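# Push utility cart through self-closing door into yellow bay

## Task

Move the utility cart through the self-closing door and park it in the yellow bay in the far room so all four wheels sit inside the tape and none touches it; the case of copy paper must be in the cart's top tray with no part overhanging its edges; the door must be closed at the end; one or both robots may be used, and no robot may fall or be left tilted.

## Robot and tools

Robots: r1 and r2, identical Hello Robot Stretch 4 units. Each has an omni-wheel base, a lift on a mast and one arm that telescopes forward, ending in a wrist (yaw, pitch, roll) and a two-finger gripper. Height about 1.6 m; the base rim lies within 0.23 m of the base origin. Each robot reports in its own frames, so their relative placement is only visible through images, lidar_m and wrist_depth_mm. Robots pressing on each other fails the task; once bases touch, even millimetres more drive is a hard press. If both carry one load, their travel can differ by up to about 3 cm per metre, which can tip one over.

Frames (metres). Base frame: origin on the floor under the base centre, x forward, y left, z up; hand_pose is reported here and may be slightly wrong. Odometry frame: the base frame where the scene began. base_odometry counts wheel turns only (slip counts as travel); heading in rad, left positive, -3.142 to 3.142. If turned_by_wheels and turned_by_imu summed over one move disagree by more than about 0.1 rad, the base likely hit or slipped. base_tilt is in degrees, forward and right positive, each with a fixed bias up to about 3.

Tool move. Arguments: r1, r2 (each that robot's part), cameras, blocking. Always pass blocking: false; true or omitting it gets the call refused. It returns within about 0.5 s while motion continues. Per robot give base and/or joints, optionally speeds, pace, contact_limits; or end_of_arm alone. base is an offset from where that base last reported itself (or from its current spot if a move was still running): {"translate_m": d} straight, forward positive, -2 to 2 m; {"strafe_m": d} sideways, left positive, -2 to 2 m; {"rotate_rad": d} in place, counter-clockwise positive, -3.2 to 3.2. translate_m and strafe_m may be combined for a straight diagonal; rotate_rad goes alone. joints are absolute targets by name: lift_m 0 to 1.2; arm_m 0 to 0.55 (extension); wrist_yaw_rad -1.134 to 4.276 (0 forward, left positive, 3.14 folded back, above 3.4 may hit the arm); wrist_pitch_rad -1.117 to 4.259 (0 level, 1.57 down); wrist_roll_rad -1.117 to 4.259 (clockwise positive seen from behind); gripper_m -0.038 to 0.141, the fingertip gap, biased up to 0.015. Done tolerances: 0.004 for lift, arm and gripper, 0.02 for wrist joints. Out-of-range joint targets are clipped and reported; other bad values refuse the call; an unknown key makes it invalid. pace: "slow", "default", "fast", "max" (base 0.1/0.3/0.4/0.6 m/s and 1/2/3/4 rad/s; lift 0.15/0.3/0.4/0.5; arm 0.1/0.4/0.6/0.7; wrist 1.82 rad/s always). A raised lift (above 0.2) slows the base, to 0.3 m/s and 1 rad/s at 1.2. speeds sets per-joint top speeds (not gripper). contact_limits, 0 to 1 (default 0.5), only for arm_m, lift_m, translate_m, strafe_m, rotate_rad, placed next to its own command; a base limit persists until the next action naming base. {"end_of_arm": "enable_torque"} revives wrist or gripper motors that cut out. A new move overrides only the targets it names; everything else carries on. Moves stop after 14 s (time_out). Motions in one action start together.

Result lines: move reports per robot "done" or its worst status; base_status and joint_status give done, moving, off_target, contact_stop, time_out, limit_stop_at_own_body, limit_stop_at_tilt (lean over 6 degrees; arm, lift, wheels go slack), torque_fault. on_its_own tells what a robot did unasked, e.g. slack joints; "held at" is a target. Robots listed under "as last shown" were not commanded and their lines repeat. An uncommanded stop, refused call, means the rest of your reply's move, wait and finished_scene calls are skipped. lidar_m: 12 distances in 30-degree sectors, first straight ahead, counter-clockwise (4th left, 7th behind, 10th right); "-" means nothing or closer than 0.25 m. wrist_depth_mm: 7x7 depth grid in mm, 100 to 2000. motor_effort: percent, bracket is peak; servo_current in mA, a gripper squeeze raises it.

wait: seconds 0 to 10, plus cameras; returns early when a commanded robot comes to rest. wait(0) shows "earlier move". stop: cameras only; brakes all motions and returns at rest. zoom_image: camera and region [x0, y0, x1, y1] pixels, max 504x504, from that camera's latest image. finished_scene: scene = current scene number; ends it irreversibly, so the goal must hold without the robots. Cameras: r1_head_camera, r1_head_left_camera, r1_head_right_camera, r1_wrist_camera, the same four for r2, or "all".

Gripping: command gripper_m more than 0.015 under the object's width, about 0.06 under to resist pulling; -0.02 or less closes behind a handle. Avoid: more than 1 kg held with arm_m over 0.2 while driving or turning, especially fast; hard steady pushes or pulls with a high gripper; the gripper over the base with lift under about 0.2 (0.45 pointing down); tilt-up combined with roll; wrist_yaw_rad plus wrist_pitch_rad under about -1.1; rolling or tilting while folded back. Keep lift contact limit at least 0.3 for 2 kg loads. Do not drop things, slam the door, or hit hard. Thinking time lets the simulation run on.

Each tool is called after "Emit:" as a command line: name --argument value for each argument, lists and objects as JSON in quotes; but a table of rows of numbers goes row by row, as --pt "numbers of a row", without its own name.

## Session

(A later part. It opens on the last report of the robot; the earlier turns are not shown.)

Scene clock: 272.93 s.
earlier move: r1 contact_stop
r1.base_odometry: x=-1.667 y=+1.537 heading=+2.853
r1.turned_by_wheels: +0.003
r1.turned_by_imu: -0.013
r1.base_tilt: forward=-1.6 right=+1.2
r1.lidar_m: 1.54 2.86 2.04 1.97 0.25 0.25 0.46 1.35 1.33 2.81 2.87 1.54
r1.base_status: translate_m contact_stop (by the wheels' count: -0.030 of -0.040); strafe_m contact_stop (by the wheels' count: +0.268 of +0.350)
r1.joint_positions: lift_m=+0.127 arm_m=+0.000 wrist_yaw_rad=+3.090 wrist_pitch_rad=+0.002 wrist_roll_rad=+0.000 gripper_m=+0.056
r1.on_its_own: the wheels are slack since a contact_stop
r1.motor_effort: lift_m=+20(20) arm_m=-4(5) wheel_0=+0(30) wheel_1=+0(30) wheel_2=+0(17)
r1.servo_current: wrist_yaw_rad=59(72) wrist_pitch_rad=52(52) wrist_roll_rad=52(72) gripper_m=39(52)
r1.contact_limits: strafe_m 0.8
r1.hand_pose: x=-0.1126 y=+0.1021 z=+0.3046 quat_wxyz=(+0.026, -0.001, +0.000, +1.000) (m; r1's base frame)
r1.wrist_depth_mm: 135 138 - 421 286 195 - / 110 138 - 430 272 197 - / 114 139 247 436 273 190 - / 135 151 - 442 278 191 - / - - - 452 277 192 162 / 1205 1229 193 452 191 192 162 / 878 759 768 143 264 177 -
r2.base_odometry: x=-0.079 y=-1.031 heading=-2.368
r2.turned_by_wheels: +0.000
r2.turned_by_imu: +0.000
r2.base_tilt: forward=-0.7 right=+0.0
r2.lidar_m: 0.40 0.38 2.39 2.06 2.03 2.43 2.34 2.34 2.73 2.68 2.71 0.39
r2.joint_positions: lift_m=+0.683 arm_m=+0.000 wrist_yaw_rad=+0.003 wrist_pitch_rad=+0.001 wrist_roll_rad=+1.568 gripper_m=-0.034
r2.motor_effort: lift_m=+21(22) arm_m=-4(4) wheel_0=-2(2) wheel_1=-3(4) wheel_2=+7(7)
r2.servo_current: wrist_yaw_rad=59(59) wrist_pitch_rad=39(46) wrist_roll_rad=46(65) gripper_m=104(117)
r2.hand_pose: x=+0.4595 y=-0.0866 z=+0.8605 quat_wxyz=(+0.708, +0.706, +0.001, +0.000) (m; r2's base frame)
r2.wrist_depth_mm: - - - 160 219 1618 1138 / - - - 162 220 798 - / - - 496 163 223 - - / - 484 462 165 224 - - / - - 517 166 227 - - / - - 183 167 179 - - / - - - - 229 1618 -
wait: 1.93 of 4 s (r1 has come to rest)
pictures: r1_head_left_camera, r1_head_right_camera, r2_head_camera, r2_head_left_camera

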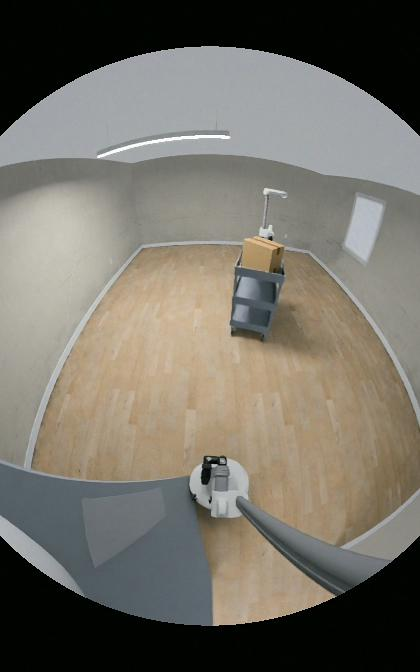

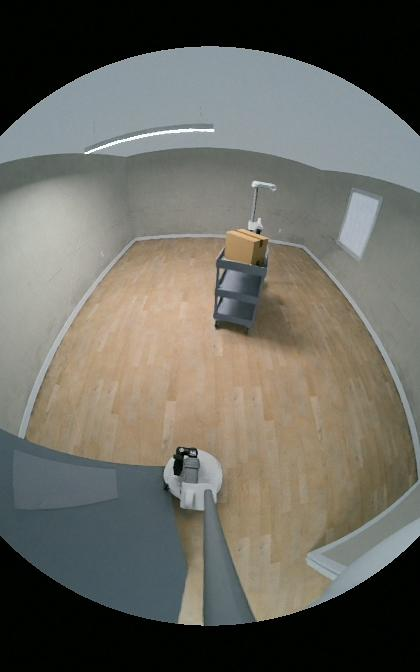

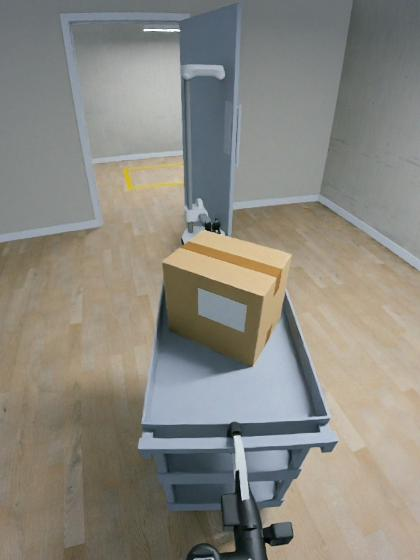

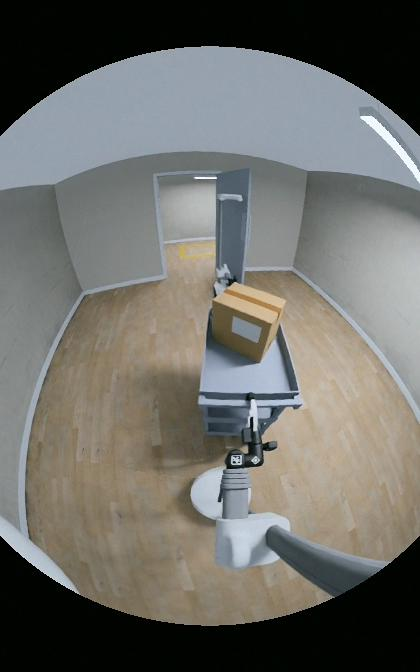

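Emit:
move --blocking false --r1 '{"base":{"translate_m":0.13,"strafe_m":0.02},"pace":"slow"}' --cameras '[]'

Emit:
wait --seconds 3 --cameras '[]'

Emit:
move --blocking false --r1 '{"base":{"strafe_m":0.06},"contact_limits":{"strafe_m":0.6},"pace":"slow"}' --cameras '[]'

Emit:
wait --seconds 2.5 --cameras '["r1_head_left_camera","r1_head_right_camera","r2_head_camera"]'

Scene clock: 284.67 s.
move: r1 moving
r1.base_odometry: x=-1.680 y=+1.539 heading=+2.853
r1.turned_by_wheels: +0.000
r1.turned_by_imu: +0.000
r1.base_tilt: forward=-1.6 right=+1.2
r1.lidar_m: 1.53 2.86 2.02 1.93 0.25 0.25 0.45 1.37 1.33 2.80 2.88 1.51
r1.base_status: translate_m moving; strafe_m moving
r1.joint_positions: lift_m=+0.127 arm_m=+0.000 wrist_yaw_rad=+3.090 wrist_pitch_rad=+0.002 wrist_roll_rad=+0.000 gripper_m=+0.056
r1.measured_speeds: translate_m=+0.048 strafe_m=+0.008 rotate_rad=-0.003 lift_m=+0.000 arm_m=+0.000 wrist_yaw_rad=+0.000 wrist_pitch_rad=+0.000 wrist_roll_rad=+0.000
r1.motor_effort: lift_m=+20(20) arm_m=-4(4) wheel_0=+1(6) wheel_1=+9(10) wheel_2=-5(7)
r1.servo_current: wrist_yaw_rad=52(59) wrist_pitch_rad=39(46) wrist_roll_rad=52(52) gripper_m=39(46)
r1.hand_pose: x=-0.1126 y=+0.1021 z=+0.3046 quat_wxyz=(+0.026, -0.001, +0.000, +1.000) (m; r1's base frame)
r1.wrist_depth_mm: 136 138 - 427 286 195 - / 111 138 - 433 271 197 - / 114 139 246 439 274 190 - / 136 151 - 439 277 191 - / - - - 445 278 191 162 / 1229 1205 193 445 191 193 162 / 866 768 750 143 265 176 -
r2: as last shown
r2.base_tilt: forward=-0.7 right=+0.1
r2.lidar_m: 0.39 0.39 2.38 2.07 2.03 2.43 2.33 2.32 2.72 2.69 2.70 0.42
r2.servo_current: wrist_yaw_rad=46(59) wrist_pitch_rad=39(46) wrist_roll_rad=59(59) gripper_m=111(117)
r2.wrist_depth_mm: - - - 160 220 1708 1160 / - - - 162 221 788 - / - - 500 163 224 - - / - 484 466 165 224 - - / - - 521 166 227 - - / - - 183 167 179 - - / - - - - 229 1618 -
pictures: none

Scene clock: 286.77 s.
earlier move: r1 done
r1.base_odometry: x=-1.797 y=+1.555 heading=+2.854
r1.turned_by_wheels: +0.000
r1.turned_by_imu: +0.000
r1.base_tilt: forward=-1.6 right=+1.3
r1.lidar_m: 1.41 2.86 2.02 1.90 0.25 0.25 0.47 1.45 1.45 2.82 2.88 1.41
r1.base_status: done
r1.joint_positions: lift_m=+0.127 arm_m=+0.000 wrist_yaw_rad=+3.090 wrist_pitch_rad=+0.002 wrist_roll_rad=+0.000 gripper_m=+0.056
r1.motor_effort: lift_m=+20(20) arm_m=-4(4) wheel_0=+0(6) wheel_1=+7(11) wheel_2=-1(7)
r1.servo_current: wrist_yaw_rad=46(72) wrist_pitch_rad=46(52) wrist_roll_rad=52(78) gripper_m=39(52)
r1.hand_pose: x=-0.1126 y=+0.1021 z=+0.3046 quat_wxyz=(+0.026, -0.001, +0.000, +1.000) (m; r1's base frame)
r1.wrist_depth_mm: 136 138 - 430 268 203 - / 110 138 - 436 272 202 - / 114 139 213 439 274 202 - / 135 151 - 449 276 202 - / - - - 452 279 203 - / 1229 1205 193 415 191 203 1118 / 866 768 750 143 263 201 809
r2.base_odometry: x=-0.079 y=-1.031 heading=-2.368
r2.turned_by_wheels: +0.000
r2.turned_by_imu: +0.000
r2.base_tilt: forward=-0.6 right=+0.1
r2.lidar_m: 0.39 0.39 2.39 2.05 2.04 2.44 2.34 2.33 2.74 2.69 2.68 0.42
r2.joint_positions: lift_m=+0.683 arm_m=+0.000 wrist_yaw_rad=+0.003 wrist_pitch_rad=+0.001 wrist_roll_rad=+1.568 gripper_m=-0.034
r2.motor_effort: lift_m=+22(22) arm_m=-4(4) wheel_0=-2(2) wheel_1=-3(4) wheel_2=+7(7)
r2.servo_current: wrist_yaw_rad=39(59) wrist_pitch_rad=39(46) wrist_roll_rad=46(65) gripper_m=111(117)
r2.hand_pose: x=+0.4595 y=-0.0866 z=+0.8605 quat_wxyz=(+0.708, +0.706, +0.001, +0.000) (m; r2's base frame)
r2.wrist_depth_mm: - - - 160 219 1661 1160 / - - - 162 221 788 - / - - 496 163 223 - - / - 484 466 164 224 - - / - - 521 166 225 - - / - - 183 167 179 - - / - - - - 229 1576 -
wait: 2.10 of 3 s (r1 has come to rest)
pictures: none

Scene clock: 287.27 s.
move: r1 moving
r1.base_odometry: x=-1.802 y=+1.541 heading=+2.854
r1.turned_by_wheels: +0.000
r1.turned_by_imu: +0.000
r1.base_tilt: forward=-1.6 right=+1.3
r1.lidar_m: 1.40 2.83 2.01 1.88 0.26 0.25 0.46 1.41 1.47 2.83 2.92 1.40
r1.base_status: strafe_m moving
r1.joint_positions: lift_m=+0.127 arm_m=+0.000 wrist_yaw_rad=+3.090 wrist_pitch_rad=+0.002 wrist_roll_rad=+0.000 gripper_m=+0.056
r1.measured_speeds: translate_m=+0.000 strafe_m=+0.055 rotate_rad=+0.000 lift_m=+0.000 arm_m=+0.000 wrist_yaw_rad=+0.000 wrist_pitch_rad=+0.000 wrist_roll_rad=+0.000
r1.motor_effort: lift_m=+20(20) arm_m=-4(4) wheel_0=-12(12) wheel_1=+10(12) wheel_2=-1(1)
r1.servo_current: wrist_yaw_rad=65(65) wrist_pitch_rad=39(46) wrist_roll_rad=46(52) gripper_m=46(46)
r1.contact_limits: strafe_m 0.6
r1.hand_pose: x=-0.1126 y=+0.1021 z=+0.3046 quat_wxyz=(+0.026, -0.001, +0.000, +1.000) (m; r1's base frame)
r1.wrist_depth_mm: 136 138 - 421 268 204 - / 110 138 - 427 268 204 - / 114 139 213 433 272 205 - / 135 151 285 433 274 206 - / - - - 442 277 205 - / 1205 1205 194 445 191 206 1098 / 866 759 750 143 262 204 809
r2: as last shown
r2.base_tilt: forward=-0.7 right=+0.1
r2.lidar_m: 0.37 0.41 2.41 2.06 2.04 2.40 2.33 2.34 2.71 2.70 2.70 0.42
r2.motor_effort: lift_m=+21(22) arm_m=-4(4) wheel_0=-2(2) wheel_1=-3(4) wheel_2=+7(7)
r2.servo_current: wrist_yaw_rad=52(52) wrist_pitch_rad=39(46) wrist_roll_rad=39(59) gripper_m=111(111)
r2.wrist_depth_mm: - - - 160 220 1661 1182 / - - - 162 221 798 - / - - 500 163 223 - - / - 484 469 165 224 - - / - - 517 166 225 - - / - - 184 167 179 - - / - - - - 229 1618 -
pictures: none

Scene clock: 288.00 s.
earlier move: r1 contact_stop
r1.base_odometry: x=-1.806 y=+1.527 heading=+2.856
r1.turned_by_wheels: +0.003
r1.turned_by_imu: +0.000
r1.base_tilt: forward=-1.6 right=+1.2
r1.lidar_m: 1.41 2.81 2.00 1.90 0.25 0.25 0.44 1.46 1.48 2.84 2.91 1.41
r1.base_status: strafe_m contact_stop (by the wheels' count: +0.029 of +0.060)
r1.joint_positions: lift_m=+0.127 arm_m=+0.000 wrist_yaw_rad=+3.090 wrist_pitch_rad=+0.002 wrist_roll_rad=+0.000 gripper_m=+0.056
r1.on_its_own: the wheels are slack since a contact_stop
r1.motor_effort: lift_m=+20(20) arm_m=-4(4) wheel_0=+0(32) wheel_1=+1(31) wheel_2=+0(10)
r1.servo_current: wrist_yaw_rad=72(72) wrist_pitch_rad=39(52) wrist_roll_rad=46(59) gripper_m=39(46)
r1.contact_limits: strafe_m 0.6
r1.hand_pose: x=-0.1126 y=+0.1021 z=+0.3046 quat_wxyz=(+0.026, -0.001, +0.000, +1.000) (m; r1's base frame)
r1.wrist_depth_mm: 137 139 - 439 257 206 - / 114 139 - 442 262 206 - / 118 140 237 410 265 207 - / 137 161 - 410 266 208 - / - - - 421 267 209 - / 1205 1229 194 424 191 208 1078 / 878 759 759 143 253 211 798
r2.base_odometry: x=-0.079 y=-1.031 heading=-2.368
r2.turned_by_wheels: +0.000
r2.turned_by_imu: +0.000
r2.base_tilt: forward=-0.7 right=+0.1
r2.lidar_m: 0.39 0.41 2.42 2.06 2.03 2.41 2.32 2.34 2.69 2.71 2.67 0.42
r2.joint_positions: lift_m=+0.683 arm_m=+0.000 wrist_yaw_rad=+0.003 wrist_pitch_rad=+0.001 wrist_roll_rad=+1.568 gripper_m=-0.034
r2.motor_effort: lift_m=+22(22) arm_m=-4(4) wheel_0=-2(2) wheel_1=-3(4) wheel_2=+7(7)
r2.servo_current: wrist_yaw_rad=46(59) wrist_pitch_rad=39(46) wrist_roll_rad=59(65) gripper_m=111(117)
r2.hand_pose: x=+0.4595 y=-0.0866 z=+0.8605 quat_wxyz=(+0.708, +0.706, +0.001, +0.000) (m; r2's base frame)
r2.wrist_depth_mm: - - - 161 219 1661 1160 / - - - 161 220 778 - / - - 496 163 223 - - / - 488 466 165 224 - - / - - 512 166 226 - - / - - 183 167 179 - - / - - - - 229 1576 -
wait: 0.73 of 2.5 s (r1 has come to rest)
pictures: r1_head_left_camera, r1_head_right_camera, r2_head_camera

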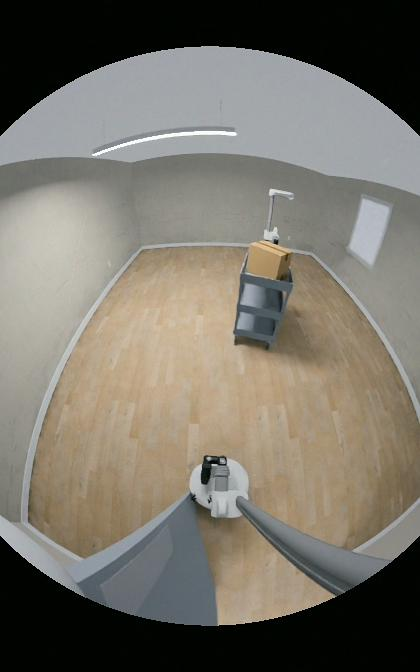

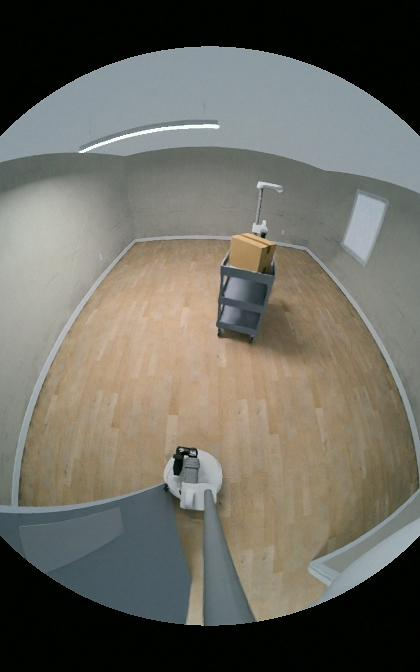

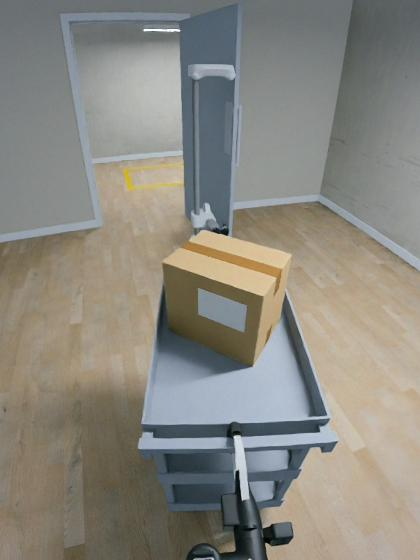

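Emit:
move --blocking false --r1 '{"base":{"strafe_m":0.003},"pace":"slow"}' --r2 '{"base":{"strafe_m":-0.15},"pace":"slow"}' --cameras '[]'

Emit:
wait --seconds 3 --cameras '["r1_head_camera","r2_head_camera","r2_wrist_camera"]'

Scene clock: 305.30 s.
move: r1 moving; r2 moving
r1.base_odometry: x=-1.807 y=+1.525 heading=+2.857
r1.turned_by_wheels: +0.001
r1.turned_by_imu: +0.001
r1.base_tilt: forward=-1.6 right=+1.3
r1.lidar_m: 1.41 2.82 2.00 1.89 0.25 0.25 0.46 1.43 1.49 2.83 2.91 1.43
r1.base_status: strafe_m moving
r1.joint_positions: lift_m=+0.127 arm_m=+0.000 wrist_yaw_rad=+3.090 wrist_pitch_rad=+0.002 wrist_roll_rad=+0.000 gripper_m=+0.056
r1.motor_effort: lift_m=+20(20) arm_m=-3(4) wheel_0=-28(28) wheel_1=+31(31) wheel_2=+5(6)
r1.servo_current: wrist_yaw_rad=39(72) wrist_pitch_rad=39(46) wrist_roll_rad=46(65) gripper_m=39(46)
r1.hand_pose: x=-0.1126 y=+0.1021 z=+0.3046 quat_wxyz=(+0.026, -0.001, +0.000, +1.000) (m; r1's base frame)
r1.wrist_depth_mm: 137 139 - 436 258 206 - / 114 139 - 442 260 206 - / 118 139 236 413 264 206 - / 137 160 - 413 265 209 - / - - - 421 266 208 - / 1229 1255 192 424 191 208 1098 / 854 750 759 143 254 210 798
r2.base_odometry: x=-0.089 y=-1.021 heading=-2.367
r2.turned_by_wheels: +0.000
r2.turned_by_imu: +0.001
r2.base_tilt: forward=-0.7 right=+0.0
r2.lidar_m: 0.41 0.42 2.42 2.07 2.07 2.43 2.34 2.33 2.72 2.68 2.68 0.43
r2.base_status: strafe_m moving
r2.joint_positions: lift_m=+0.683 arm_m=+0.000 wrist_yaw_rad=+0.003 wrist_pitch_rad=+0.003 wrist_roll_rad=+1.568 gripper_m=-0.034
r2.measured_speeds: translate_m=+0.000 strafe_m=-0.057 rotate_rad=+0.002 lift_m=+0.000 arm_m=+0.000 wrist_yaw_rad=+0.001 wrist_pitch_rad=+0.000 wrist_roll_rad=+0.000
r2.motor_effort: lift_m=+21(22) arm_m=-4(4) wheel_0=+9(16) wheel_1=-7(8) wheel_2=+0(6)
r2.servo_current: wrist_yaw_rad=52(52) wrist_pitch_rad=39(46) wrist_roll_rad=59(59) gripper_m=104(117)
r2.hand_pose: x=+0.4596 y=-0.0865 z=+0.8601 quat_wxyz=(+0.708, +0.706, +0.002, +0.000) (m; r2's base frame)
r2.wrist_depth_mm: - - - 162 220 1618 1118 / - - - 163 223 768 - / - - 508 164 224 809 - / - 477 462 165 226 831 - / - - 512 167 228 831 - / - - 187 168 178 - - / - - - - 230 1618 -
pictures: none

Scene clock: 305.40 s.
earlier move: r1 done; r2 moving
r1.base_odometry: x=-1.807 y=+1.525 heading=+2.857
r1.turned_by_wheels: +0.000
r1.turned_by_imu: +0.000
r1.base_tilt: forward=-1.5 right=+1.3
r1.lidar_m: 1.40 2.81 2.00 1.89 0.25 0.25 0.47 1.45 1.48 2.84 2.91 1.43
r1.base_status: done
r1.joint_positions: lift_m=+0.127 arm_m=+0.000 wrist_yaw_rad=+3.090 wrist_pitch_rad=+0.002 wrist_roll_rad=+0.000 gripper_m=+0.056
r1.motor_effort: lift_m=+20(20) arm_m=-4(4) wheel_0=-27(28) wheel_1=+31(31) wheel_2=+6(6)
r1.servo_current: wrist_yaw_rad=46(72) wrist_pitch_rad=33(46) wrist_roll_rad=39(65) gripper_m=39(46)
r1.hand_pose: x=-0.1126 y=+0.1021 z=+0.3046 quat_wxyz=(+0.026, -0.001, +0.000, +1.000) (m; r1's base frame)
r1.wrist_depth_mm: 137 138 - 439 256 206 - / 114 139 - 442 260 206 - / 118 139 236 413 264 206 - / 137 160 - 410 266 209 - / - - - 421 266 209 - / 1229 1255 193 421 190 208 1098 / 878 759 750 143 254 210 798
r2.base_odometry: x=-0.093 y=-1.016 heading=-2.367
r2.turned_by_wheels: +0.000
r2.turned_by_imu: +0.000
r2.base_tilt: forward=-0.7 right=+0.1
r2.lidar_m: 0.39 0.41 2.42 2.08 2.06 2.46 2.34 2.32 2.70 2.66 2.68 0.43
r2.base_status: strafe_m moving
r2.joint_positions: lift_m=+0.683 arm_m=+0.000 wrist_yaw_rad=+0.003 wrist_pitch_rad=+0.003 wrist_roll_rad=+1.568 gripper_m=-0.034
r2.measured_speeds: translate_m=+0.000 strafe_m=-0.067 rotate_rad=-0.002 lift_m=+0.000 arm_m=+0.000 wrist_yaw_rad=+0.000 wrist_pitch_rad=+0.000 wrist_roll_rad=+0.000
r2.motor_effort: lift_m=+21(22) arm_m=-3(4) wheel_0=+9(16) wheel_1=-6(8) wheel_2=+0(6)
r2.servo_current: wrist_yaw_rad=52(52) wrist_pitch_rad=46(46) wrist_roll_rad=46(59) gripper_m=111(117)
r2.hand_pose: x=+0.4596 y=-0.0865 z=+0.8601 quat_wxyz=(+0.708, +0.706, +0.002, +0.000) (m; r2's base frame)
r2.wrist_depth_mm: - - - 163 223 1618 1160 / - - - 164 223 1464 - / - - 521 165 225 820 - / - 477 462 167 226 831 - / - - 517 167 228 842 - / - - 186 168 177 - - / - - - - 231 1576 -
wait: 0.10 of 3 s (r1 has come to rest)
pictures: r1_head_camera, r2_head_camera, r2_wrist_camera

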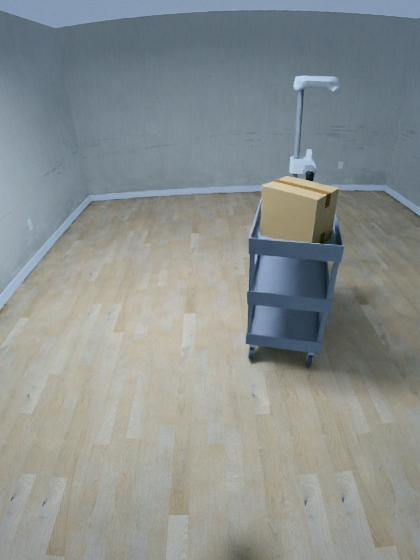

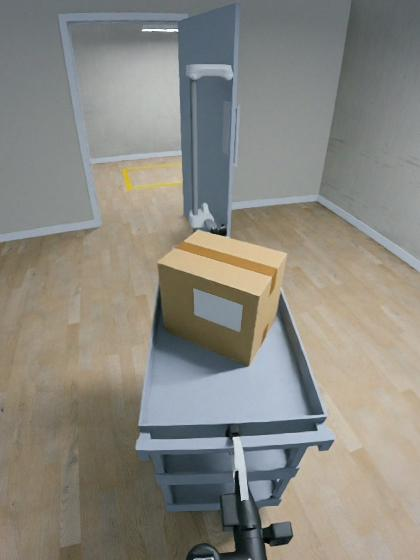

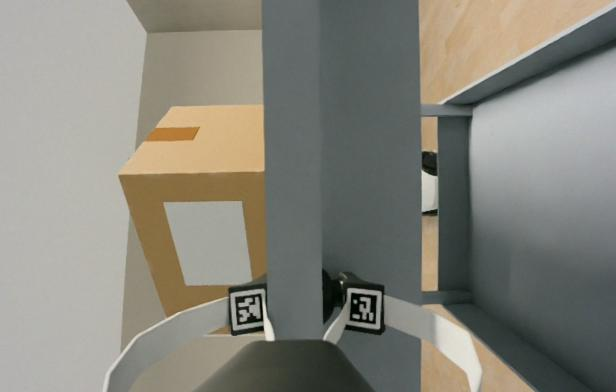

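Emit:
wait --seconds 2 --cameras '["r1_head_camera","r2_head_camera","r2_wrist_camera"]'

Emit:
zoom_image --camera "r1_head_camera" --region '[210, 50, 380, 380]'

Scene clock: 309.00 s.
earlier move: r2 done
r1.base_odometry: x=-1.807 y=+1.525 heading=+2.857
r1.turned_by_wheels: +0.000
r1.turned_by_imu: +0.000
r1.base_tilt: forward=-1.6 right=+1.3
r1.lidar_m: 1.38 2.85 2.02 1.88 0.25 0.25 0.46 1.44 1.46 2.83 2.88 1.45
r1.base_status: done
r1.joint_positions: lift_m=+0.127 arm_m=+0.000 wrist_yaw_rad=+3.090 wrist_pitch_rad=+0.002 wrist_roll_rad=+0.000 gripper_m=+0.056
r1.motor_effort: lift_m=+20(20) arm_m=-4(4) wheel_0=-28(28) wheel_1=+31(31) wheel_2=+6(6)
r1.servo_current: wrist_yaw_rad=46(72) wrist_pitch_rad=39(52) wrist_roll_rad=39(65) gripper_m=46(46)
r1.hand_pose: x=-0.1126 y=+0.1021 z=+0.3046 quat_wxyz=(+0.026, -0.001, +0.000, +1.000) (m; r1's base frame)
r1.wrist_depth_mm: 137 139 - 439 257 206 - / 114 139 - 442 260 206 - / 118 140 236 413 262 207 - / 137 160 - 415 265 208 - / - - - 418 266 209 - / 1229 1229 193 424 191 207 1098 / 866 759 768 143 255 210 798
r2.base_odometry: x=-0.183 y=-0.924 heading=-2.367
r2.turned_by_wheels: +0.000
r2.turned_by_imu: +0.000
r2.base_tilt: forward=-0.7 right=+0.1
r2.lidar_m: 0.37 0.38 2.57 2.22 2.17 2.59 2.28 2.28 2.67 2.54 2.53 0.42
r2.base_status: done
r2.joint_positions: lift_m=+0.683 arm_m=+0.000 wrist_yaw_rad=+0.003 wrist_pitch_rad=+0.003 wrist_roll_rad=+1.568 gripper_m=-0.034
r2.motor_effort: lift_m=+21(22) arm_m=-3(4) wheel_0=+5(16) wheel_1=-3(8) wheel_2=+0(6)
r2.servo_current: wrist_yaw_rad=46(59) wrist_pitch_rad=39(46) wrist_roll_rad=46(59) gripper_m=98(117)
r2.hand_pose: x=+0.4595 y=-0.0866 z=+0.8601 quat_wxyz=(+0.708, +0.706, +0.002, +0.000) (m; r2's base frame)
r2.wrist_depth_mm: - - - 196 264 1366 1042 / - - - 190 255 1708 1098 / - - - 184 245 1576 - / - - 530 180 237 831 - / - 477 469 174 233 831 - / - - 186 169 178 - - / - - 530 - 221 - -
wait: 0.00 of 2 s (r2 has come to rest)
pictures: r1_head_camera, r2_head_camera, r2_wrist_camera

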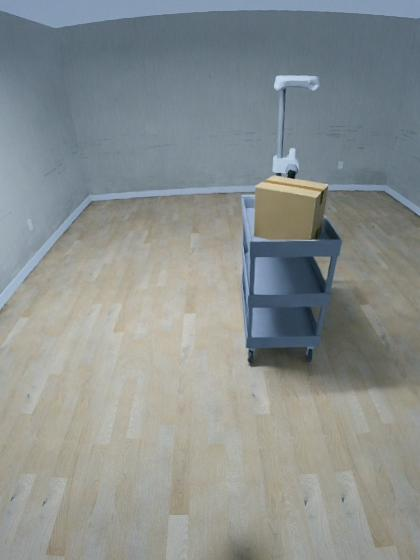

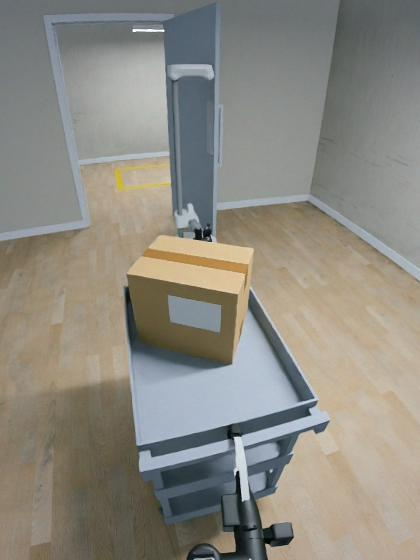

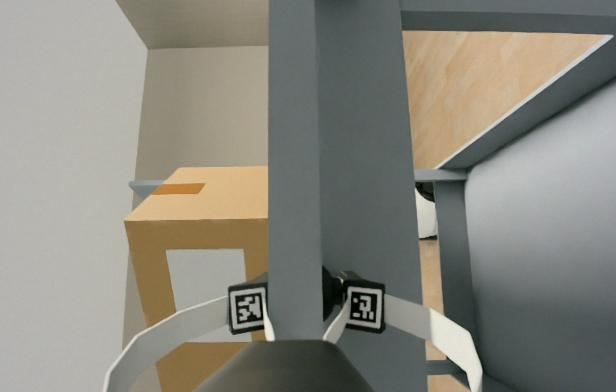

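Scaled by 1.527 from the camera's 420x560 image, which has a finer 600x800 frame.

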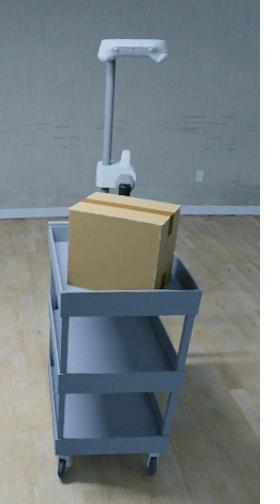

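Emit:
move --blocking false --r2 '{"base":{"strafe_m":-0.13},"pace":"slow"}' --cameras '[]'

Emit:
wait --seconds 3 --cameras '[]'

Emit:
move --blocking false --r2 '{"base":{"rotate_rad":0.25},"pace":"slow"}' --cameras '[]'

Emit:
wait --seconds 3 --cameras '["r2_wrist_camera"]'

Emit:
move --blocking false --r2 '{"base":{"strafe_m":-0.14},"pace":"slow"}' --cameras '[]'

Emit:
wait --seconds 3 --cameras '["r1_head_camera","r2_head_camera","r2_wrist_camera"]'

Scene clock: 329.23 s.
move: r2 moving
r1: as last shown
r1.lidar_m: 1.39 2.81 2.01 1.90 0.25 0.25 0.44 1.46 1.47 2.83 2.89 1.45
r1.motor_effort: lift_m=+20(20) arm_m=-4(4) wheel_0=-27(28) wheel_1=+31(31) wheel_2=+6(6)
r1.servo_current: wrist_yaw_rad=52(59) wrist_pitch_rad=39(46) wrist_roll_rad=65(65) gripper_m=33(46)
r1.wrist_depth_mm: 137 139 - 439 258 206 - / 114 139 - 442 262 206 - / 118 140 236 413 263 207 - / 137 160 - 413 266 208 - / - - - 418 266 210 - / 1255 1229 193 427 191 208 1078 / 866 750 759 143 254 210 798
r2.base_odometry: x=-0.193 y=-0.914 heading=-2.367
r2.turned_by_wheels: +0.000
r2.turned_by_imu: +0.001
r2.base_tilt: forward=-0.7 right=+0.0
r2.lidar_m: 0.35 0.37 2.59 2.22 2.22 2.61 2.29 2.29 2.68 2.53 2.54 0.47
r2.base_status: strafe_m moving
r2.joint_positions: lift_m=+0.683 arm_m=+0.000 wrist_yaw_rad=+0.003 wrist_pitch_rad=+0.003 wrist_roll_rad=+1.568 gripper_m=-0.034
r2.measured_speeds: translate_m=+0.000 strafe_m=-0.056 rotate_rad=+0.000 lift_m=+0.000 arm_m=+0.000 wrist_yaw_rad=+0.000 wrist_pitch_rad=+0.000 wrist_roll_rad=+0.000
r2.motor_effort: lift_m=+21(21) arm_m=-4(4) wheel_0=+8(13) wheel_1=-7(9) wheel_2=+0(1)
r2.servo_current: wrist_yaw_rad=39(59) wrist_pitch_rad=39(46) wrist_roll_rad=59(59) gripper_m=104(104)
r2.hand_pose: x=+0.4595 y=-0.0866 z=+0.8601 quat_wxyz=(+0.708, +0.706, +0.002, +0.000) (m; r2's base frame)
r2.wrist_depth_mm: - - - 200 266 1366 1060 / - - - 193 258 1661 1160 / - - - 185 247 1661 - / - - 549 180 240 842 - / - 473 469 174 233 820 - / - - 186 169 178 - - / - - 521 - 220 - -
pictures: none

Scene clock: 331.17 s.
earlier move: r2 done
r1.base_odometry: x=-1.807 y=+1.525 heading=+2.857
r1.turned_by_wheels: +0.000
r1.turned_by_imu: +0.000
r1.base_tilt: forward=-1.6 right=+1.3
r1.lidar_m: 1.40 2.81 2.00 1.90 0.25 0.25 0.43 1.40 1.48 2.83 2.90 1.49
r1.joint_positions: lift_m=+0.127 arm_m=+0.000 wrist_yaw_rad=+3.090 wrist_pitch_rad=+0.002 wrist_roll_rad=+0.000 gripper_m=+0.056
r1.motor_effort: lift_m=+20(20) arm_m=-4(4) wheel_0=-27(28) wheel_1=+31(31) wheel_2=+6(6)
r1.servo_current: wrist_yaw_rad=52(65) wrist_pitch_rad=33(52) wrist_roll_rad=46(65) gripper_m=39(46)
r1.hand_pose: x=-0.1126 y=+0.1021 z=+0.3046 quat_wxyz=(+0.026, -0.001, +0.000, +1.000) (m; r1's base frame)
r1.wrist_depth_mm: 137 138 - 436 258 207 - / 114 139 - 442 260 206 - / 118 140 236 410 263 208 - / 137 160 - 413 266 208 - / - - - 418 264 209 - / 1229 1205 194 424 191 208 1078 / 866 759 759 143 253 210 798
r2.base_odometry: x=-0.274 y=-0.831 heading=-2.367
r2.turned_by_wheels: +0.000
r2.turned_by_imu: +0.000
r2.base_tilt: forward=-0.7 right=+0.1
r2.lidar_m: 0.31 0.30 2.71 2.33 2.32 2.65 2.26 2.27 2.66 2.43 2.43 0.42
r2.base_status: done
r2.joint_positions: lift_m=+0.683 arm_m=+0.000 wrist_yaw_rad=+0.003 wrist_pitch_rad=+0.003 wrist_roll_rad=+1.569 gripper_m=-0.034
r2.motor_effort: lift_m=+21(21) arm_m=-4(4) wheel_0=+5(13) wheel_1=-5(9) wheel_2=+0(1)
r2.servo_current: wrist_yaw_rad=52(65) wrist_pitch_rad=46(46) wrist_roll_rad=33(65) gripper_m=98(111)
r2.hand_pose: x=+0.4595 y=-0.0866 z=+0.8600 quat_wxyz=(+0.708, +0.706, +0.002, +0.000) (m; r2's base frame)
r2.wrist_depth_mm: - - - 270 314 1366 1042 / - - - 279 297 1464 424 / - - - 263 271 1708 492 / - - - 192 255 798 - / - - 500 178 237 820 - / - 462 185 168 178 - - / - - 473 - 213 - -
wait: 1.93 of 3 s (r2 has come to rest)
pictures: none

Scene clock: 331.67 s.
move: r2 moving
r1: as last shown
r1.lidar_m: 1.40 2.83 2.01 1.90 0.26 0.25 0.43 1.44 1.45 2.84 2.93 1.45
r1.servo_current: wrist_yaw_rad=46(59) wrist_pitch_rad=39(46) wrist_roll_rad=65(65) gripper_m=46(46)
r1.wrist_depth_mm: 137 138 - 439 258 206 - / 114 139 - 442 260 206 - / 118 140 236 410 263 206 - / 137 160 - 415 265 209 - / - - - 418 267 209 - / 1229 1229 193 421 190 207 1098 / 878 759 750 143 253 211 798
r2.base_odometry: x=-0.274 y=-0.831 heading=-2.243
r2.turned_by_wheels: +0.124
r2.turned_by_imu: +0.120
r2.base_tilt: forward=-0.7 right=+0.1
r2.lidar_m: 0.35 0.38 2.54 2.29 2.35 2.48 2.25 2.31 2.65 2.40 2.45 0.45
r2.base_status: rotate_rad moving
r2.joint_positions: lift_m=+0.683 arm_m=+0.000 wrist_yaw_rad=-0.010 wrist_pitch_rad=+0.003 wrist_roll_rad=+1.569 gripper_m=-0.034
r2.measured_speeds: translate_m=+0.001 strafe_m=+0.000 rotate_rad=+0.494 lift_m=+0.000 arm_m=+0.000 wrist_yaw_rad=+0.000 wrist_pitch_rad=+0.000 wrist_roll_rad=+0.000
r2.motor_effort: lift_m=+21(21) arm_m=-3(4) wheel_0=-11(11) wheel_1=-7(10) wheel_2=-18(18)
r2.servo_current: wrist_yaw_rad=65(65) wrist_pitch_rad=39(46) wrist_roll_rad=46(52) gripper_m=91(104)
r2.hand_pose: x=+0.4584 y=-0.0903 z=+0.8600 quat_wxyz=(+0.708, +0.706, -0.002, -0.005) (m; r2's base frame)
r2.wrist_depth_mm: - - - 271 281 298 298 / - - - 201 268 1661 1182 / - - - 190 254 1808 - / - - 634 181 243 820 - / - 480 469 174 233 831 - / - - 187 167 179 - - / - - 504 - 217 - -
pictures: none

Scene clock: 332.47 s.
earlier move: r2 done
r1.base_odometry: x=-1.807 y=+1.525 heading=+2.857
r1.turned_by_wheels: +0.000
r1.turned_by_imu: +0.000
r1.base_tilt: forward=-1.6 right=+1.3
r1.lidar_m: 1.38 2.85 2.01 1.90 0.25 0.25 0.45 1.44 1.43 2.82 2.89 1.44
r1.joint_positions: lift_m=+0.127 arm_m=+0.000 wrist_yaw_rad=+3.090 wrist_pitch_rad=+0.002 wrist_roll_rad=+0.000 gripper_m=+0.056
r1.motor_effort: lift_m=+20(20) arm_m=-4(4) wheel_0=-27(28) wheel_1=+31(31) wheel_2=+6(6)
r1.servo_current: wrist_yaw_rad=46(65) wrist_pitch_rad=39(52) wrist_roll_rad=65(65) gripper_m=46(46)
r1.hand_pose: x=-0.1126 y=+0.1021 z=+0.3046 quat_wxyz=(+0.026, -0.001, +0.000, +1.000) (m; r1's base frame)
r1.wrist_depth_mm: 137 138 - 442 257 207 - / 114 139 - 445 259 207 - / 118 140 236 407 263 206 - / 137 160 - 413 266 209 - / - - - 418 265 209 - / 1229 1255 193 424 190 207 1098 / 866 759 768 143 253 211 809
r2.base_odometry: x=-0.274 y=-0.831 heading=-2.119
r2.turned_by_wheels: +0.124
r2.turned_by_imu: +0.121
r2.base_tilt: forward=-0.7 right=+0.0
r2.lidar_m: 0.40 0.42 2.44 2.28 2.38 2.35 2.25 2.34 2.52 2.40 2.49 0.43
r2.base_status: done
r2.joint_positions: lift_m=+0.683 arm_m=+0.000 wrist_yaw_rad=-0.001 wrist_pitch_rad=+0.003 wrist_roll_rad=+1.569 gripper_m=-0.034
r2.motor_effort: lift_m=+21(21) arm_m=-3(4) wheel_0=-5(11) wheel_1=-4(10) wheel_2=-8(18)
r2.servo_current: wrist_yaw_rad=39(65) wrist_pitch_rad=46(46) wrist_roll_rad=52(59) gripper_m=98(104)
r2.hand_pose: x=+0.4592 y=-0.0877 z=+0.8600 quat_wxyz=(+0.708, +0.706, +0.001, -0.001) (m; r2's base frame)
r2.wrist_depth_mm: - - - 171 230 1661 1138 / - - - 171 230 1576 - / - - 564 170 231 831 - / - 473 466 171 230 831 - / - - 504 171 230 831 - / - - 185 171 178 - - / - - - - 230 1537 -
wait: 0.80 of 3 s (r2 has come to rest)
pictures: r2_wrist_camera

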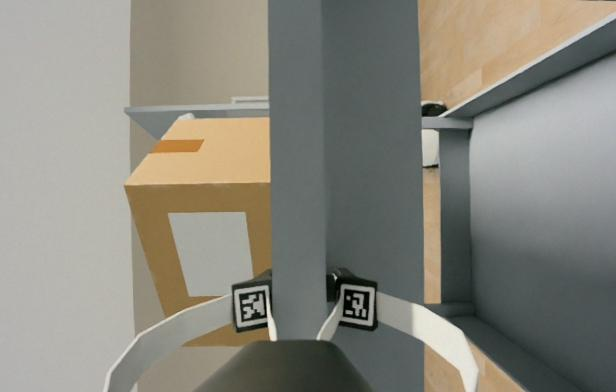

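Scene clock: 332.97 s.
move: r2 moving
r1: as last shown
r1.lidar_m: 1.38 2.81 2.00 1.89 0.25 0.25 0.46 1.45 1.51 2.81 2.92 1.43
r1.servo_current: wrist_yaw_rad=39(65) wrist_pitch_rad=39(46) wrist_roll_rad=59(65) gripper_m=52(52)
r1.wrist_depth_mm: 137 138 - 439 258 206 - / 114 139 - 445 260 206 - / 118 140 236 413 264 206 - / 137 160 - 410 265 209 - / - - - 418 267 209 - / 1229 1255 194 424 191 208 1098 / 866 759 750 143 253 210 798
r2.base_odometry: x=-0.286 y=-0.824 heading=-2.119
r2.turned_by_wheels: +0.000
r2.turned_by_imu: +0.000
r2.base_tilt: forward=-0.7 right=+0.1
r2.lidar_m: 0.40 0.41 2.46 2.31 2.42 2.35 2.25 2.35 2.52 2.39 2.50 0.42
r2.base_status: strafe_m moving
r2.joint_positions: lift_m=+0.683 arm_m=+0.000 wrist_yaw_rad=+0.000 wrist_pitch_rad=+0.003 wrist_roll_rad=+1.569 gripper_m=-0.034
r2.measured_speeds: translate_m=+0.000 strafe_m=-0.055 rotate_rad=+0.002 lift_m=+0.000 arm_m=+0.000 wrist_yaw_rad=+0.019 wrist_pitch_rad=+0.000 wrist_roll_rad=+0.000
r2.motor_effort: lift_m=+21(21) arm_m=-2(3) wheel_0=+10(10) wheel_1=-7(9) wheel_2=-1(6)
r2.servo_current: wrist_yaw_rad=52(52) wrist_pitch_rad=39(46) wrist_roll_rad=52(59) gripper_m=98(98)
r2.hand_pose: x=+0.4593 y=-0.0875 z=+0.8600 quat_wxyz=(+0.708, +0.706, +0.001, -0.001) (m; r2's base frame)
r2.wrist_depth_mm: - - - 169 228 1708 1160 / - - - 169 229 1618 - / - - 549 169 230 820 - / - 477 466 170 229 820 - / - - 504 171 230 842 - / - - 185 171 178 - - / - - - - 233 1576 -
pictures: none

Scene clock: 335.00 s.
earlier move: r2 done
r1.base_odometry: x=-1.807 y=+1.525 heading=+2.857
r1.turned_by_wheels: +0.000
r1.turned_by_imu: +0.000
r1.base_tilt: forward=-1.6 right=+1.3
r1.lidar_m: 1.38 2.81 1.99 1.89 0.25 0.25 0.46 1.40 1.46 2.83 2.89 1.46
r1.joint_positions: lift_m=+0.127 arm_m=+0.000 wrist_yaw_rad=+3.090 wrist_pitch_rad=+0.002 wrist_roll_rad=+0.000 gripper_m=+0.056
r1.motor_effort: lift_m=+20(20) arm_m=-4(4) wheel_0=-27(28) wheel_1=+31(31) wheel_2=+6(6)
r1.servo_current: wrist_yaw_rad=46(65) wrist_pitch_rad=39(52) wrist_roll_rad=46(65) gripper_m=39(52)
r1.hand_pose: x=-0.1126 y=+0.1021 z=+0.3046 quat_wxyz=(+0.026, -0.001, +0.000, +1.000) (m; r1's base frame)
r1.wrist_depth_mm: 137 139 - 439 257 206 - / 114 139 - 445 259 206 - / 118 140 236 410 265 206 - / 137 160 - 415 265 210 - / - - - 418 266 209 - / 1229 1229 194 427 191 208 1098 / 866 759 778 143 254 211 809
r2.base_odometry: x=-0.393 y=-0.758 heading=-2.119
r2.turned_by_wheels: +0.000
r2.turned_by_imu: +0.001
r2.base_tilt: forward=-0.7 right=+0.1
r2.lidar_m: 0.37 0.37 2.57 2.43 2.55 2.37 2.25 2.35 2.39 2.27 2.33 0.46
r2.base_status: done
r2.joint_positions: lift_m=+0.683 arm_m=+0.000 wrist_yaw_rad=+0.004 wrist_pitch_rad=+0.003 wrist_roll_rad=+1.569 gripper_m=-0.034
r2.motor_effort: lift_m=+21(21) arm_m=-1(3) wheel_0=+6(12) wheel_1=-2(9) wheel_2=-1(6)
r2.servo_current: wrist_yaw_rad=52(59) wrist_pitch_rad=39(46) wrist_roll_rad=59(59) gripper_m=91(104)
r2.hand_pose: x=+0.4596 y=-0.0864 z=+0.8600 quat_wxyz=(+0.708, +0.706, +0.002, +0.000) (m; r2's base frame)
r2.wrist_depth_mm: - - - 197 263 1366 1060 / - - - 191 254 1708 1182 / - - - 186 247 1756 - / - - 535 180 241 831 - / - - 469 177 235 831 - / - - 186 171 176 - - / - - 549 - 224 - -
wait: 2.03 of 3 s (r2 has come to rest)
pictures: r1_head_camera, r2_head_camera, r2_wrist_camera

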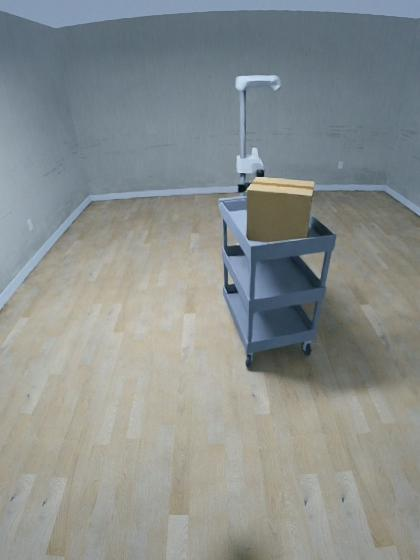

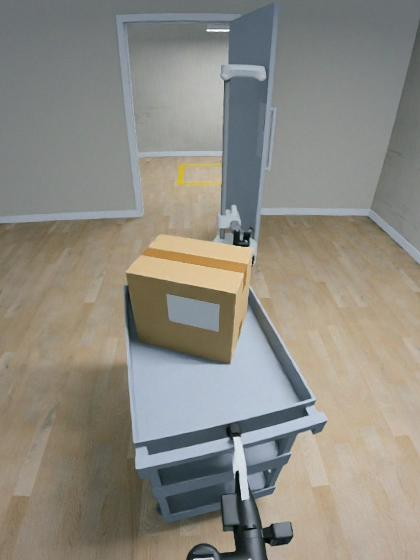

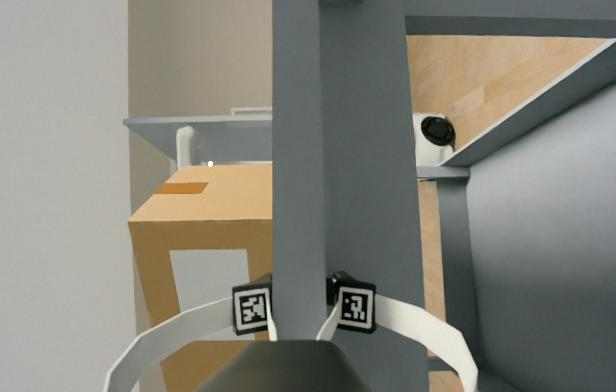

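Emit:
move --blocking false --r2 '{"base":{"rotate_rad":0.2},"pace":"slow"}' --cameras '[]'

Emit:
wait --seconds 3 --cameras '[]'

Emit:
move --blocking false --r2 '{"base":{"translate_m":0.6},"pace":"slow"}' --cameras '[]'

Emit:
wait --seconds 7 --cameras '["r1_head_camera","r1_head_left_camera","r2_head_camera","r2_wrist_camera"]'

Scene clock: 342.83 s.
move: r2 moving
r1: as last shown
r1.lidar_m: 1.35 2.80 2.01 1.91 0.26 0.25 0.44 1.43 1.47 2.83 2.89 1.45
r1.servo_current: wrist_yaw_rad=46(72) wrist_pitch_rad=39(46) wrist_roll_rad=46(59) gripper_m=46(46)
r1.wrist_depth_mm: 137 139 - 439 259 206 - / 114 139 - 439 260 207 - / 118 140 236 410 263 206 - / 137 160 - 415 266 209 - / - - - 418 266 210 - / 1229 1205 193 427 191 207 1098 / 854 759 768 142 254 211 798
r2.base_odometry: x=-0.393 y=-0.758 heading=-1.997
r2.turned_by_wheels: +0.121
r2.turned_by_imu: +0.118
r2.base_tilt: forward=-0.7 right=+0.1
r2.lidar_m: 0.38 0.43 2.51 2.44 2.65 2.31 2.26 2.46 2.31 2.27 2.47 0.43
r2.base_status: rotate_rad moving
r2.joint_positions: lift_m=+0.683 arm_m=+0.000 wrist_yaw_rad=-0.007 wrist_pitch_rad=+0.003 wrist_roll_rad=+1.569 gripper_m=-0.034
r2.measured_speeds: translate_m=+0.003 strafe_m=+0.001 rotate_rad=+0.415 lift_m=+0.000 arm_m=+0.000 wrist_yaw_rad=+0.000 wrist_pitch_rad=+0.000 wrist_roll_rad=+0.000
r2.motor_effort: lift_m=+21(21) arm_m=+0(1) wheel_0=-10(11) wheel_1=-7(8) wheel_2=-14(15)
r2.servo_current: wrist_yaw_rad=52(52) wrist_pitch_rad=39(46) wrist_roll_rad=59(59) gripper_m=98(104)
r2.hand_pose: x=+0.4587 y=-0.0895 z=+0.8600 quat_wxyz=(+0.708, +0.706, -0.001, -0.004) (m; r2's base frame)
r2.wrist_depth_mm: - - - 179 240 1618 1138 / - - - 178 239 1661 525 / - - 634 176 236 831 - / - - 469 233 234 831 - / - - 492 173 232 - - / - - 185 171 177 - - / - - 580 - 229 - -
pictures: none

Scene clock: 343.50 s.
earlier move: r2 done
r1.base_odometry: x=-1.807 y=+1.525 heading=+2.857
r1.turned_by_wheels: +0.000
r1.turned_by_imu: +0.000
r1.base_tilt: forward=-1.6 right=+1.3
r1.lidar_m: 1.37 2.83 1.99 1.89 0.25 0.25 0.42 1.43 1.47 2.82 2.92 1.43
r1.joint_positions: lift_m=+0.127 arm_m=+0.000 wrist_yaw_rad=+3.090 wrist_pitch_rad=+0.002 wrist_roll_rad=+0.000 gripper_m=+0.056
r1.motor_effort: lift_m=+20(20) arm_m=-4(4) wheel_0=-27(28) wheel_1=+31(31) wheel_2=+6(6)
r1.servo_current: wrist_yaw_rad=46(72) wrist_pitch_rad=46(46) wrist_roll_rad=59(59) gripper_m=46(46)
r1.hand_pose: x=-0.1126 y=+0.1021 z=+0.3046 quat_wxyz=(+0.026, -0.001, +0.000, +1.000) (m; r1's base frame)
r1.wrist_depth_mm: 137 138 - 436 257 206 - / 114 139 - 442 260 206 - / 118 140 235 410 264 206 - / 137 160 - 413 265 209 - / - - - 418 265 210 - / 1205 1205 194 424 191 207 1098 / 866 759 750 143 253 210 798
r2.base_odometry: x=-0.393 y=-0.758 heading=-1.920
r2.turned_by_wheels: +0.077
r2.turned_by_imu: +0.075
r2.base_tilt: forward=-0.7 right=+0.1
r2.lidar_m: 0.40 0.44 2.49 2.45 2.75 2.27 2.26 2.53 2.30 2.28 2.56 0.39
r2.base_status: done
r2.joint_positions: lift_m=+0.683 arm_m=+0.000 wrist_yaw_rad=-0.002 wrist_pitch_rad=+0.003 wrist_roll_rad=+1.569 gripper_m=-0.034
r2.motor_effort: lift_m=+21(21) arm_m=-3(3) wheel_0=-5(11) wheel_1=-5(8) wheel_2=-7(15)
r2.servo_current: wrist_yaw_rad=52(59) wrist_pitch_rad=46(46) wrist_roll_rad=39(59) gripper_m=98(104)
r2.hand_pose: x=+0.4591 y=-0.0881 z=+0.8600 quat_wxyz=(+0.708, +0.706, +0.000, -0.002) (m; r2's base frame)
r2.wrist_depth_mm: - - - 155 211 1537 1160 / - - - 158 216 - - / - - 477 160 221 - - / - - 473 164 225 831 - / - - 539 169 229 - - / - - 185 171 177 - - / - - - - - 1499 500
wait: 0.67 of 3 s (r2 has come to rest)
pictures: none

Scene clock: 344.00 s.
move: r2 moving
r1: as last shown
r1.lidar_m: 1.37 2.81 2.00 1.91 0.25 0.25 0.45 1.44 1.46 2.82 2.91 1.43
r1.servo_current: wrist_yaw_rad=46(65) wrist_pitch_rad=46(46) wrist_roll_rad=39(52) gripper_m=46(46)
r1.wrist_depth_mm: 136 138 - 436 259 207 - / 114 139 - 442 259 206 - / 118 139 236 410 264 206 - / 137 160 - 413 266 209 - / - - - 421 266 208 - / 1205 1205 194 424 191 208 1098 / 866 768 759 143 254 210 809
r2.base_odometry: x=-0.397 y=-0.770 heading=-1.920
r2.turned_by_wheels: +0.000
r2.turned_by_imu: +0.000
r2.base_tilt: forward=-0.7 right=+0.1
r2.lidar_m: 0.38 0.45 2.47 2.44 2.76 2.29 2.26 2.57 2.29 2.28 2.55 0.42
r2.base_status: translate_m moving
r2.joint_positions: lift_m=+0.683 arm_m=+0.000 wrist_yaw_rad=-0.003 wrist_pitch_rad=+0.003 wrist_roll_rad=+1.569 gripper_m=-0.034
r2.measured_speeds: translate_m=+0.049 strafe_m=+0.000 rotate_rad=+0.001 lift_m=+0.000 arm_m=+0.000 wrist_yaw_rad=+0.000 wrist_pitch_rad=+0.000 wrist_roll_rad=+0.000
r2.motor_effort: lift_m=+21(21) arm_m=-4(4) wheel_0=+3(9) wheel_1=+5(5) wheel_2=-14(14)
r2.servo_current: wrist_yaw_rad=52(65) wrist_pitch_rad=46(46) wrist_roll_rad=46(59) gripper_m=98(104)
r2.hand_pose: x=+0.4590 y=-0.0882 z=+0.8600 quat_wxyz=(+0.708, +0.706, +0.000, -0.002) (m; r2's base frame)
r2.wrist_depth_mm: - - - 156 213 1661 1160 / - - - 158 217 750 - / - - 480 162 222 - - / - 496 469 164 226 831 - / - - 535 168 229 - - / - - 185 171 177 - - / - - - - - 1618 500
pictures: none

Scene clock: 350.77 s.
earlier move: r2 done
r1.base_odometry: x=-1.807 y=+1.525 heading=+2.857
r1.turned_by_wheels: +0.000
r1.turned_by_imu: +0.000
r1.base_tilt: forward=-1.6 right=+1.2
r1.lidar_m: 1.03 2.83 2.00 1.89 0.25 0.25 0.46 1.45 1.46 2.84 2.93 0.81
r1.joint_positions: lift_m=+0.127 arm_m=+0.000 wrist_yaw_rad=+3.090 wrist_pitch_rad=+0.002 wrist_roll_rad=+0.000 gripper_m=+0.056
r1.motor_effort: lift_m=+20(20) arm_m=-3(4) wheel_0=-27(28) wheel_1=+31(31) wheel_2=+6(6)
r1.servo_current: wrist_yaw_rad=59(72) wrist_pitch_rad=39(52) wrist_roll_rad=46(72) gripper_m=39(52)
r1.hand_pose: x=-0.1126 y=+0.1021 z=+0.3046 quat_wxyz=(+0.026, -0.001, +0.000, +1.000) (m; r1's base frame)
r1.wrist_depth_mm: 136 139 - 439 258 206 - / 114 140 - 442 259 206 - / 118 140 236 410 264 207 - / 137 160 - 413 265 209 - / - - - 418 266 209 - / 1229 1229 193 424 190 207 1118 / 878 759 759 143 253 210 798
r2.base_odometry: x=-0.599 y=-1.322 heading=-1.920
r2.turned_by_wheels: +0.000
r2.turned_by_imu: +0.000
r2.base_tilt: forward=-0.7 right=+0.0
r2.lidar_m: 0.40 0.44 2.36 2.34 2.64 2.87 2.86 2.92 2.42 2.40 2.67 0.43
r2.base_status: done
r2.joint_positions: lift_m=+0.683 arm_m=+0.000 wrist_yaw_rad=-0.003 wrist_pitch_rad=+0.003 wrist_roll_rad=+1.569 gripper_m=-0.034
r2.motor_effort: lift_m=+21(21) arm_m=-3(4) wheel_0=+1(10) wheel_1=+4(8) wheel_2=-7(16)
r2.servo_current: wrist_yaw_rad=46(72) wrist_pitch_rad=46(46) wrist_roll_rad=46(65) gripper_m=104(104)
r2.hand_pose: x=+0.4590 y=-0.0882 z=+0.8600 quat_wxyz=(+0.708, +0.706, +0.000, -0.002) (m; r2's base frame)
r2.wrist_depth_mm: - - - 163 223 1366 1229 / - - - 165 224 1397 - / - - 525 167 227 820 - / - 480 459 168 229 831 - / - - 517 170 230 842 - / - - 185 171 177 - - / - - - - - 1576 -
wait: 6.77 of 7 s (r2 has come to rest)
pictures: r1_head_camera, r1_head_left_camera, r2_head_camera, r2_wrist_camera

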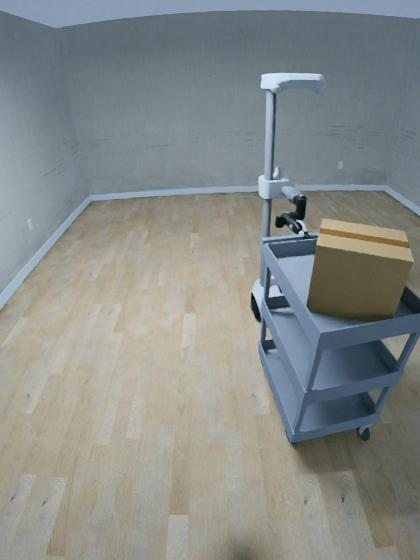

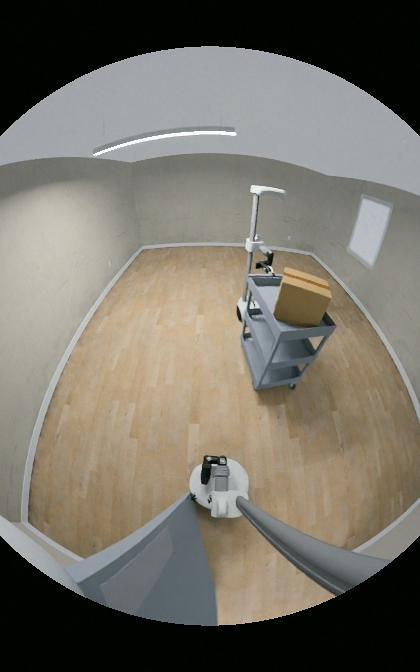

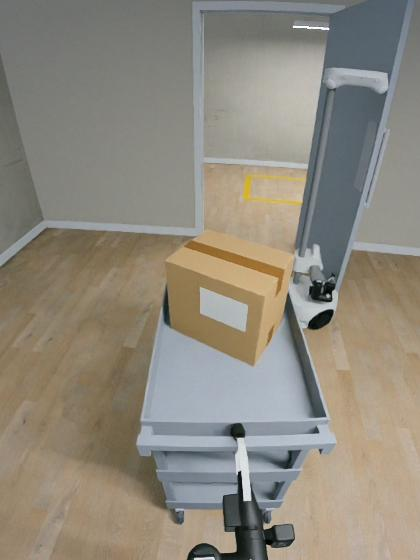

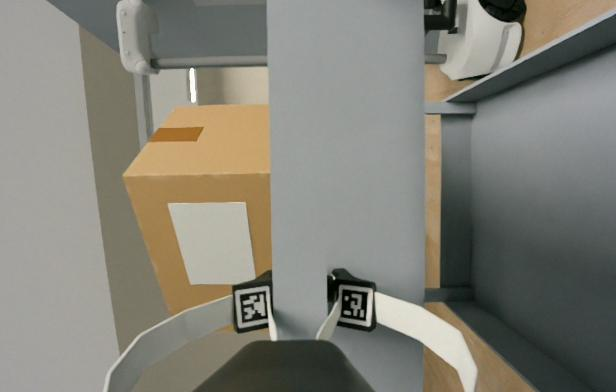

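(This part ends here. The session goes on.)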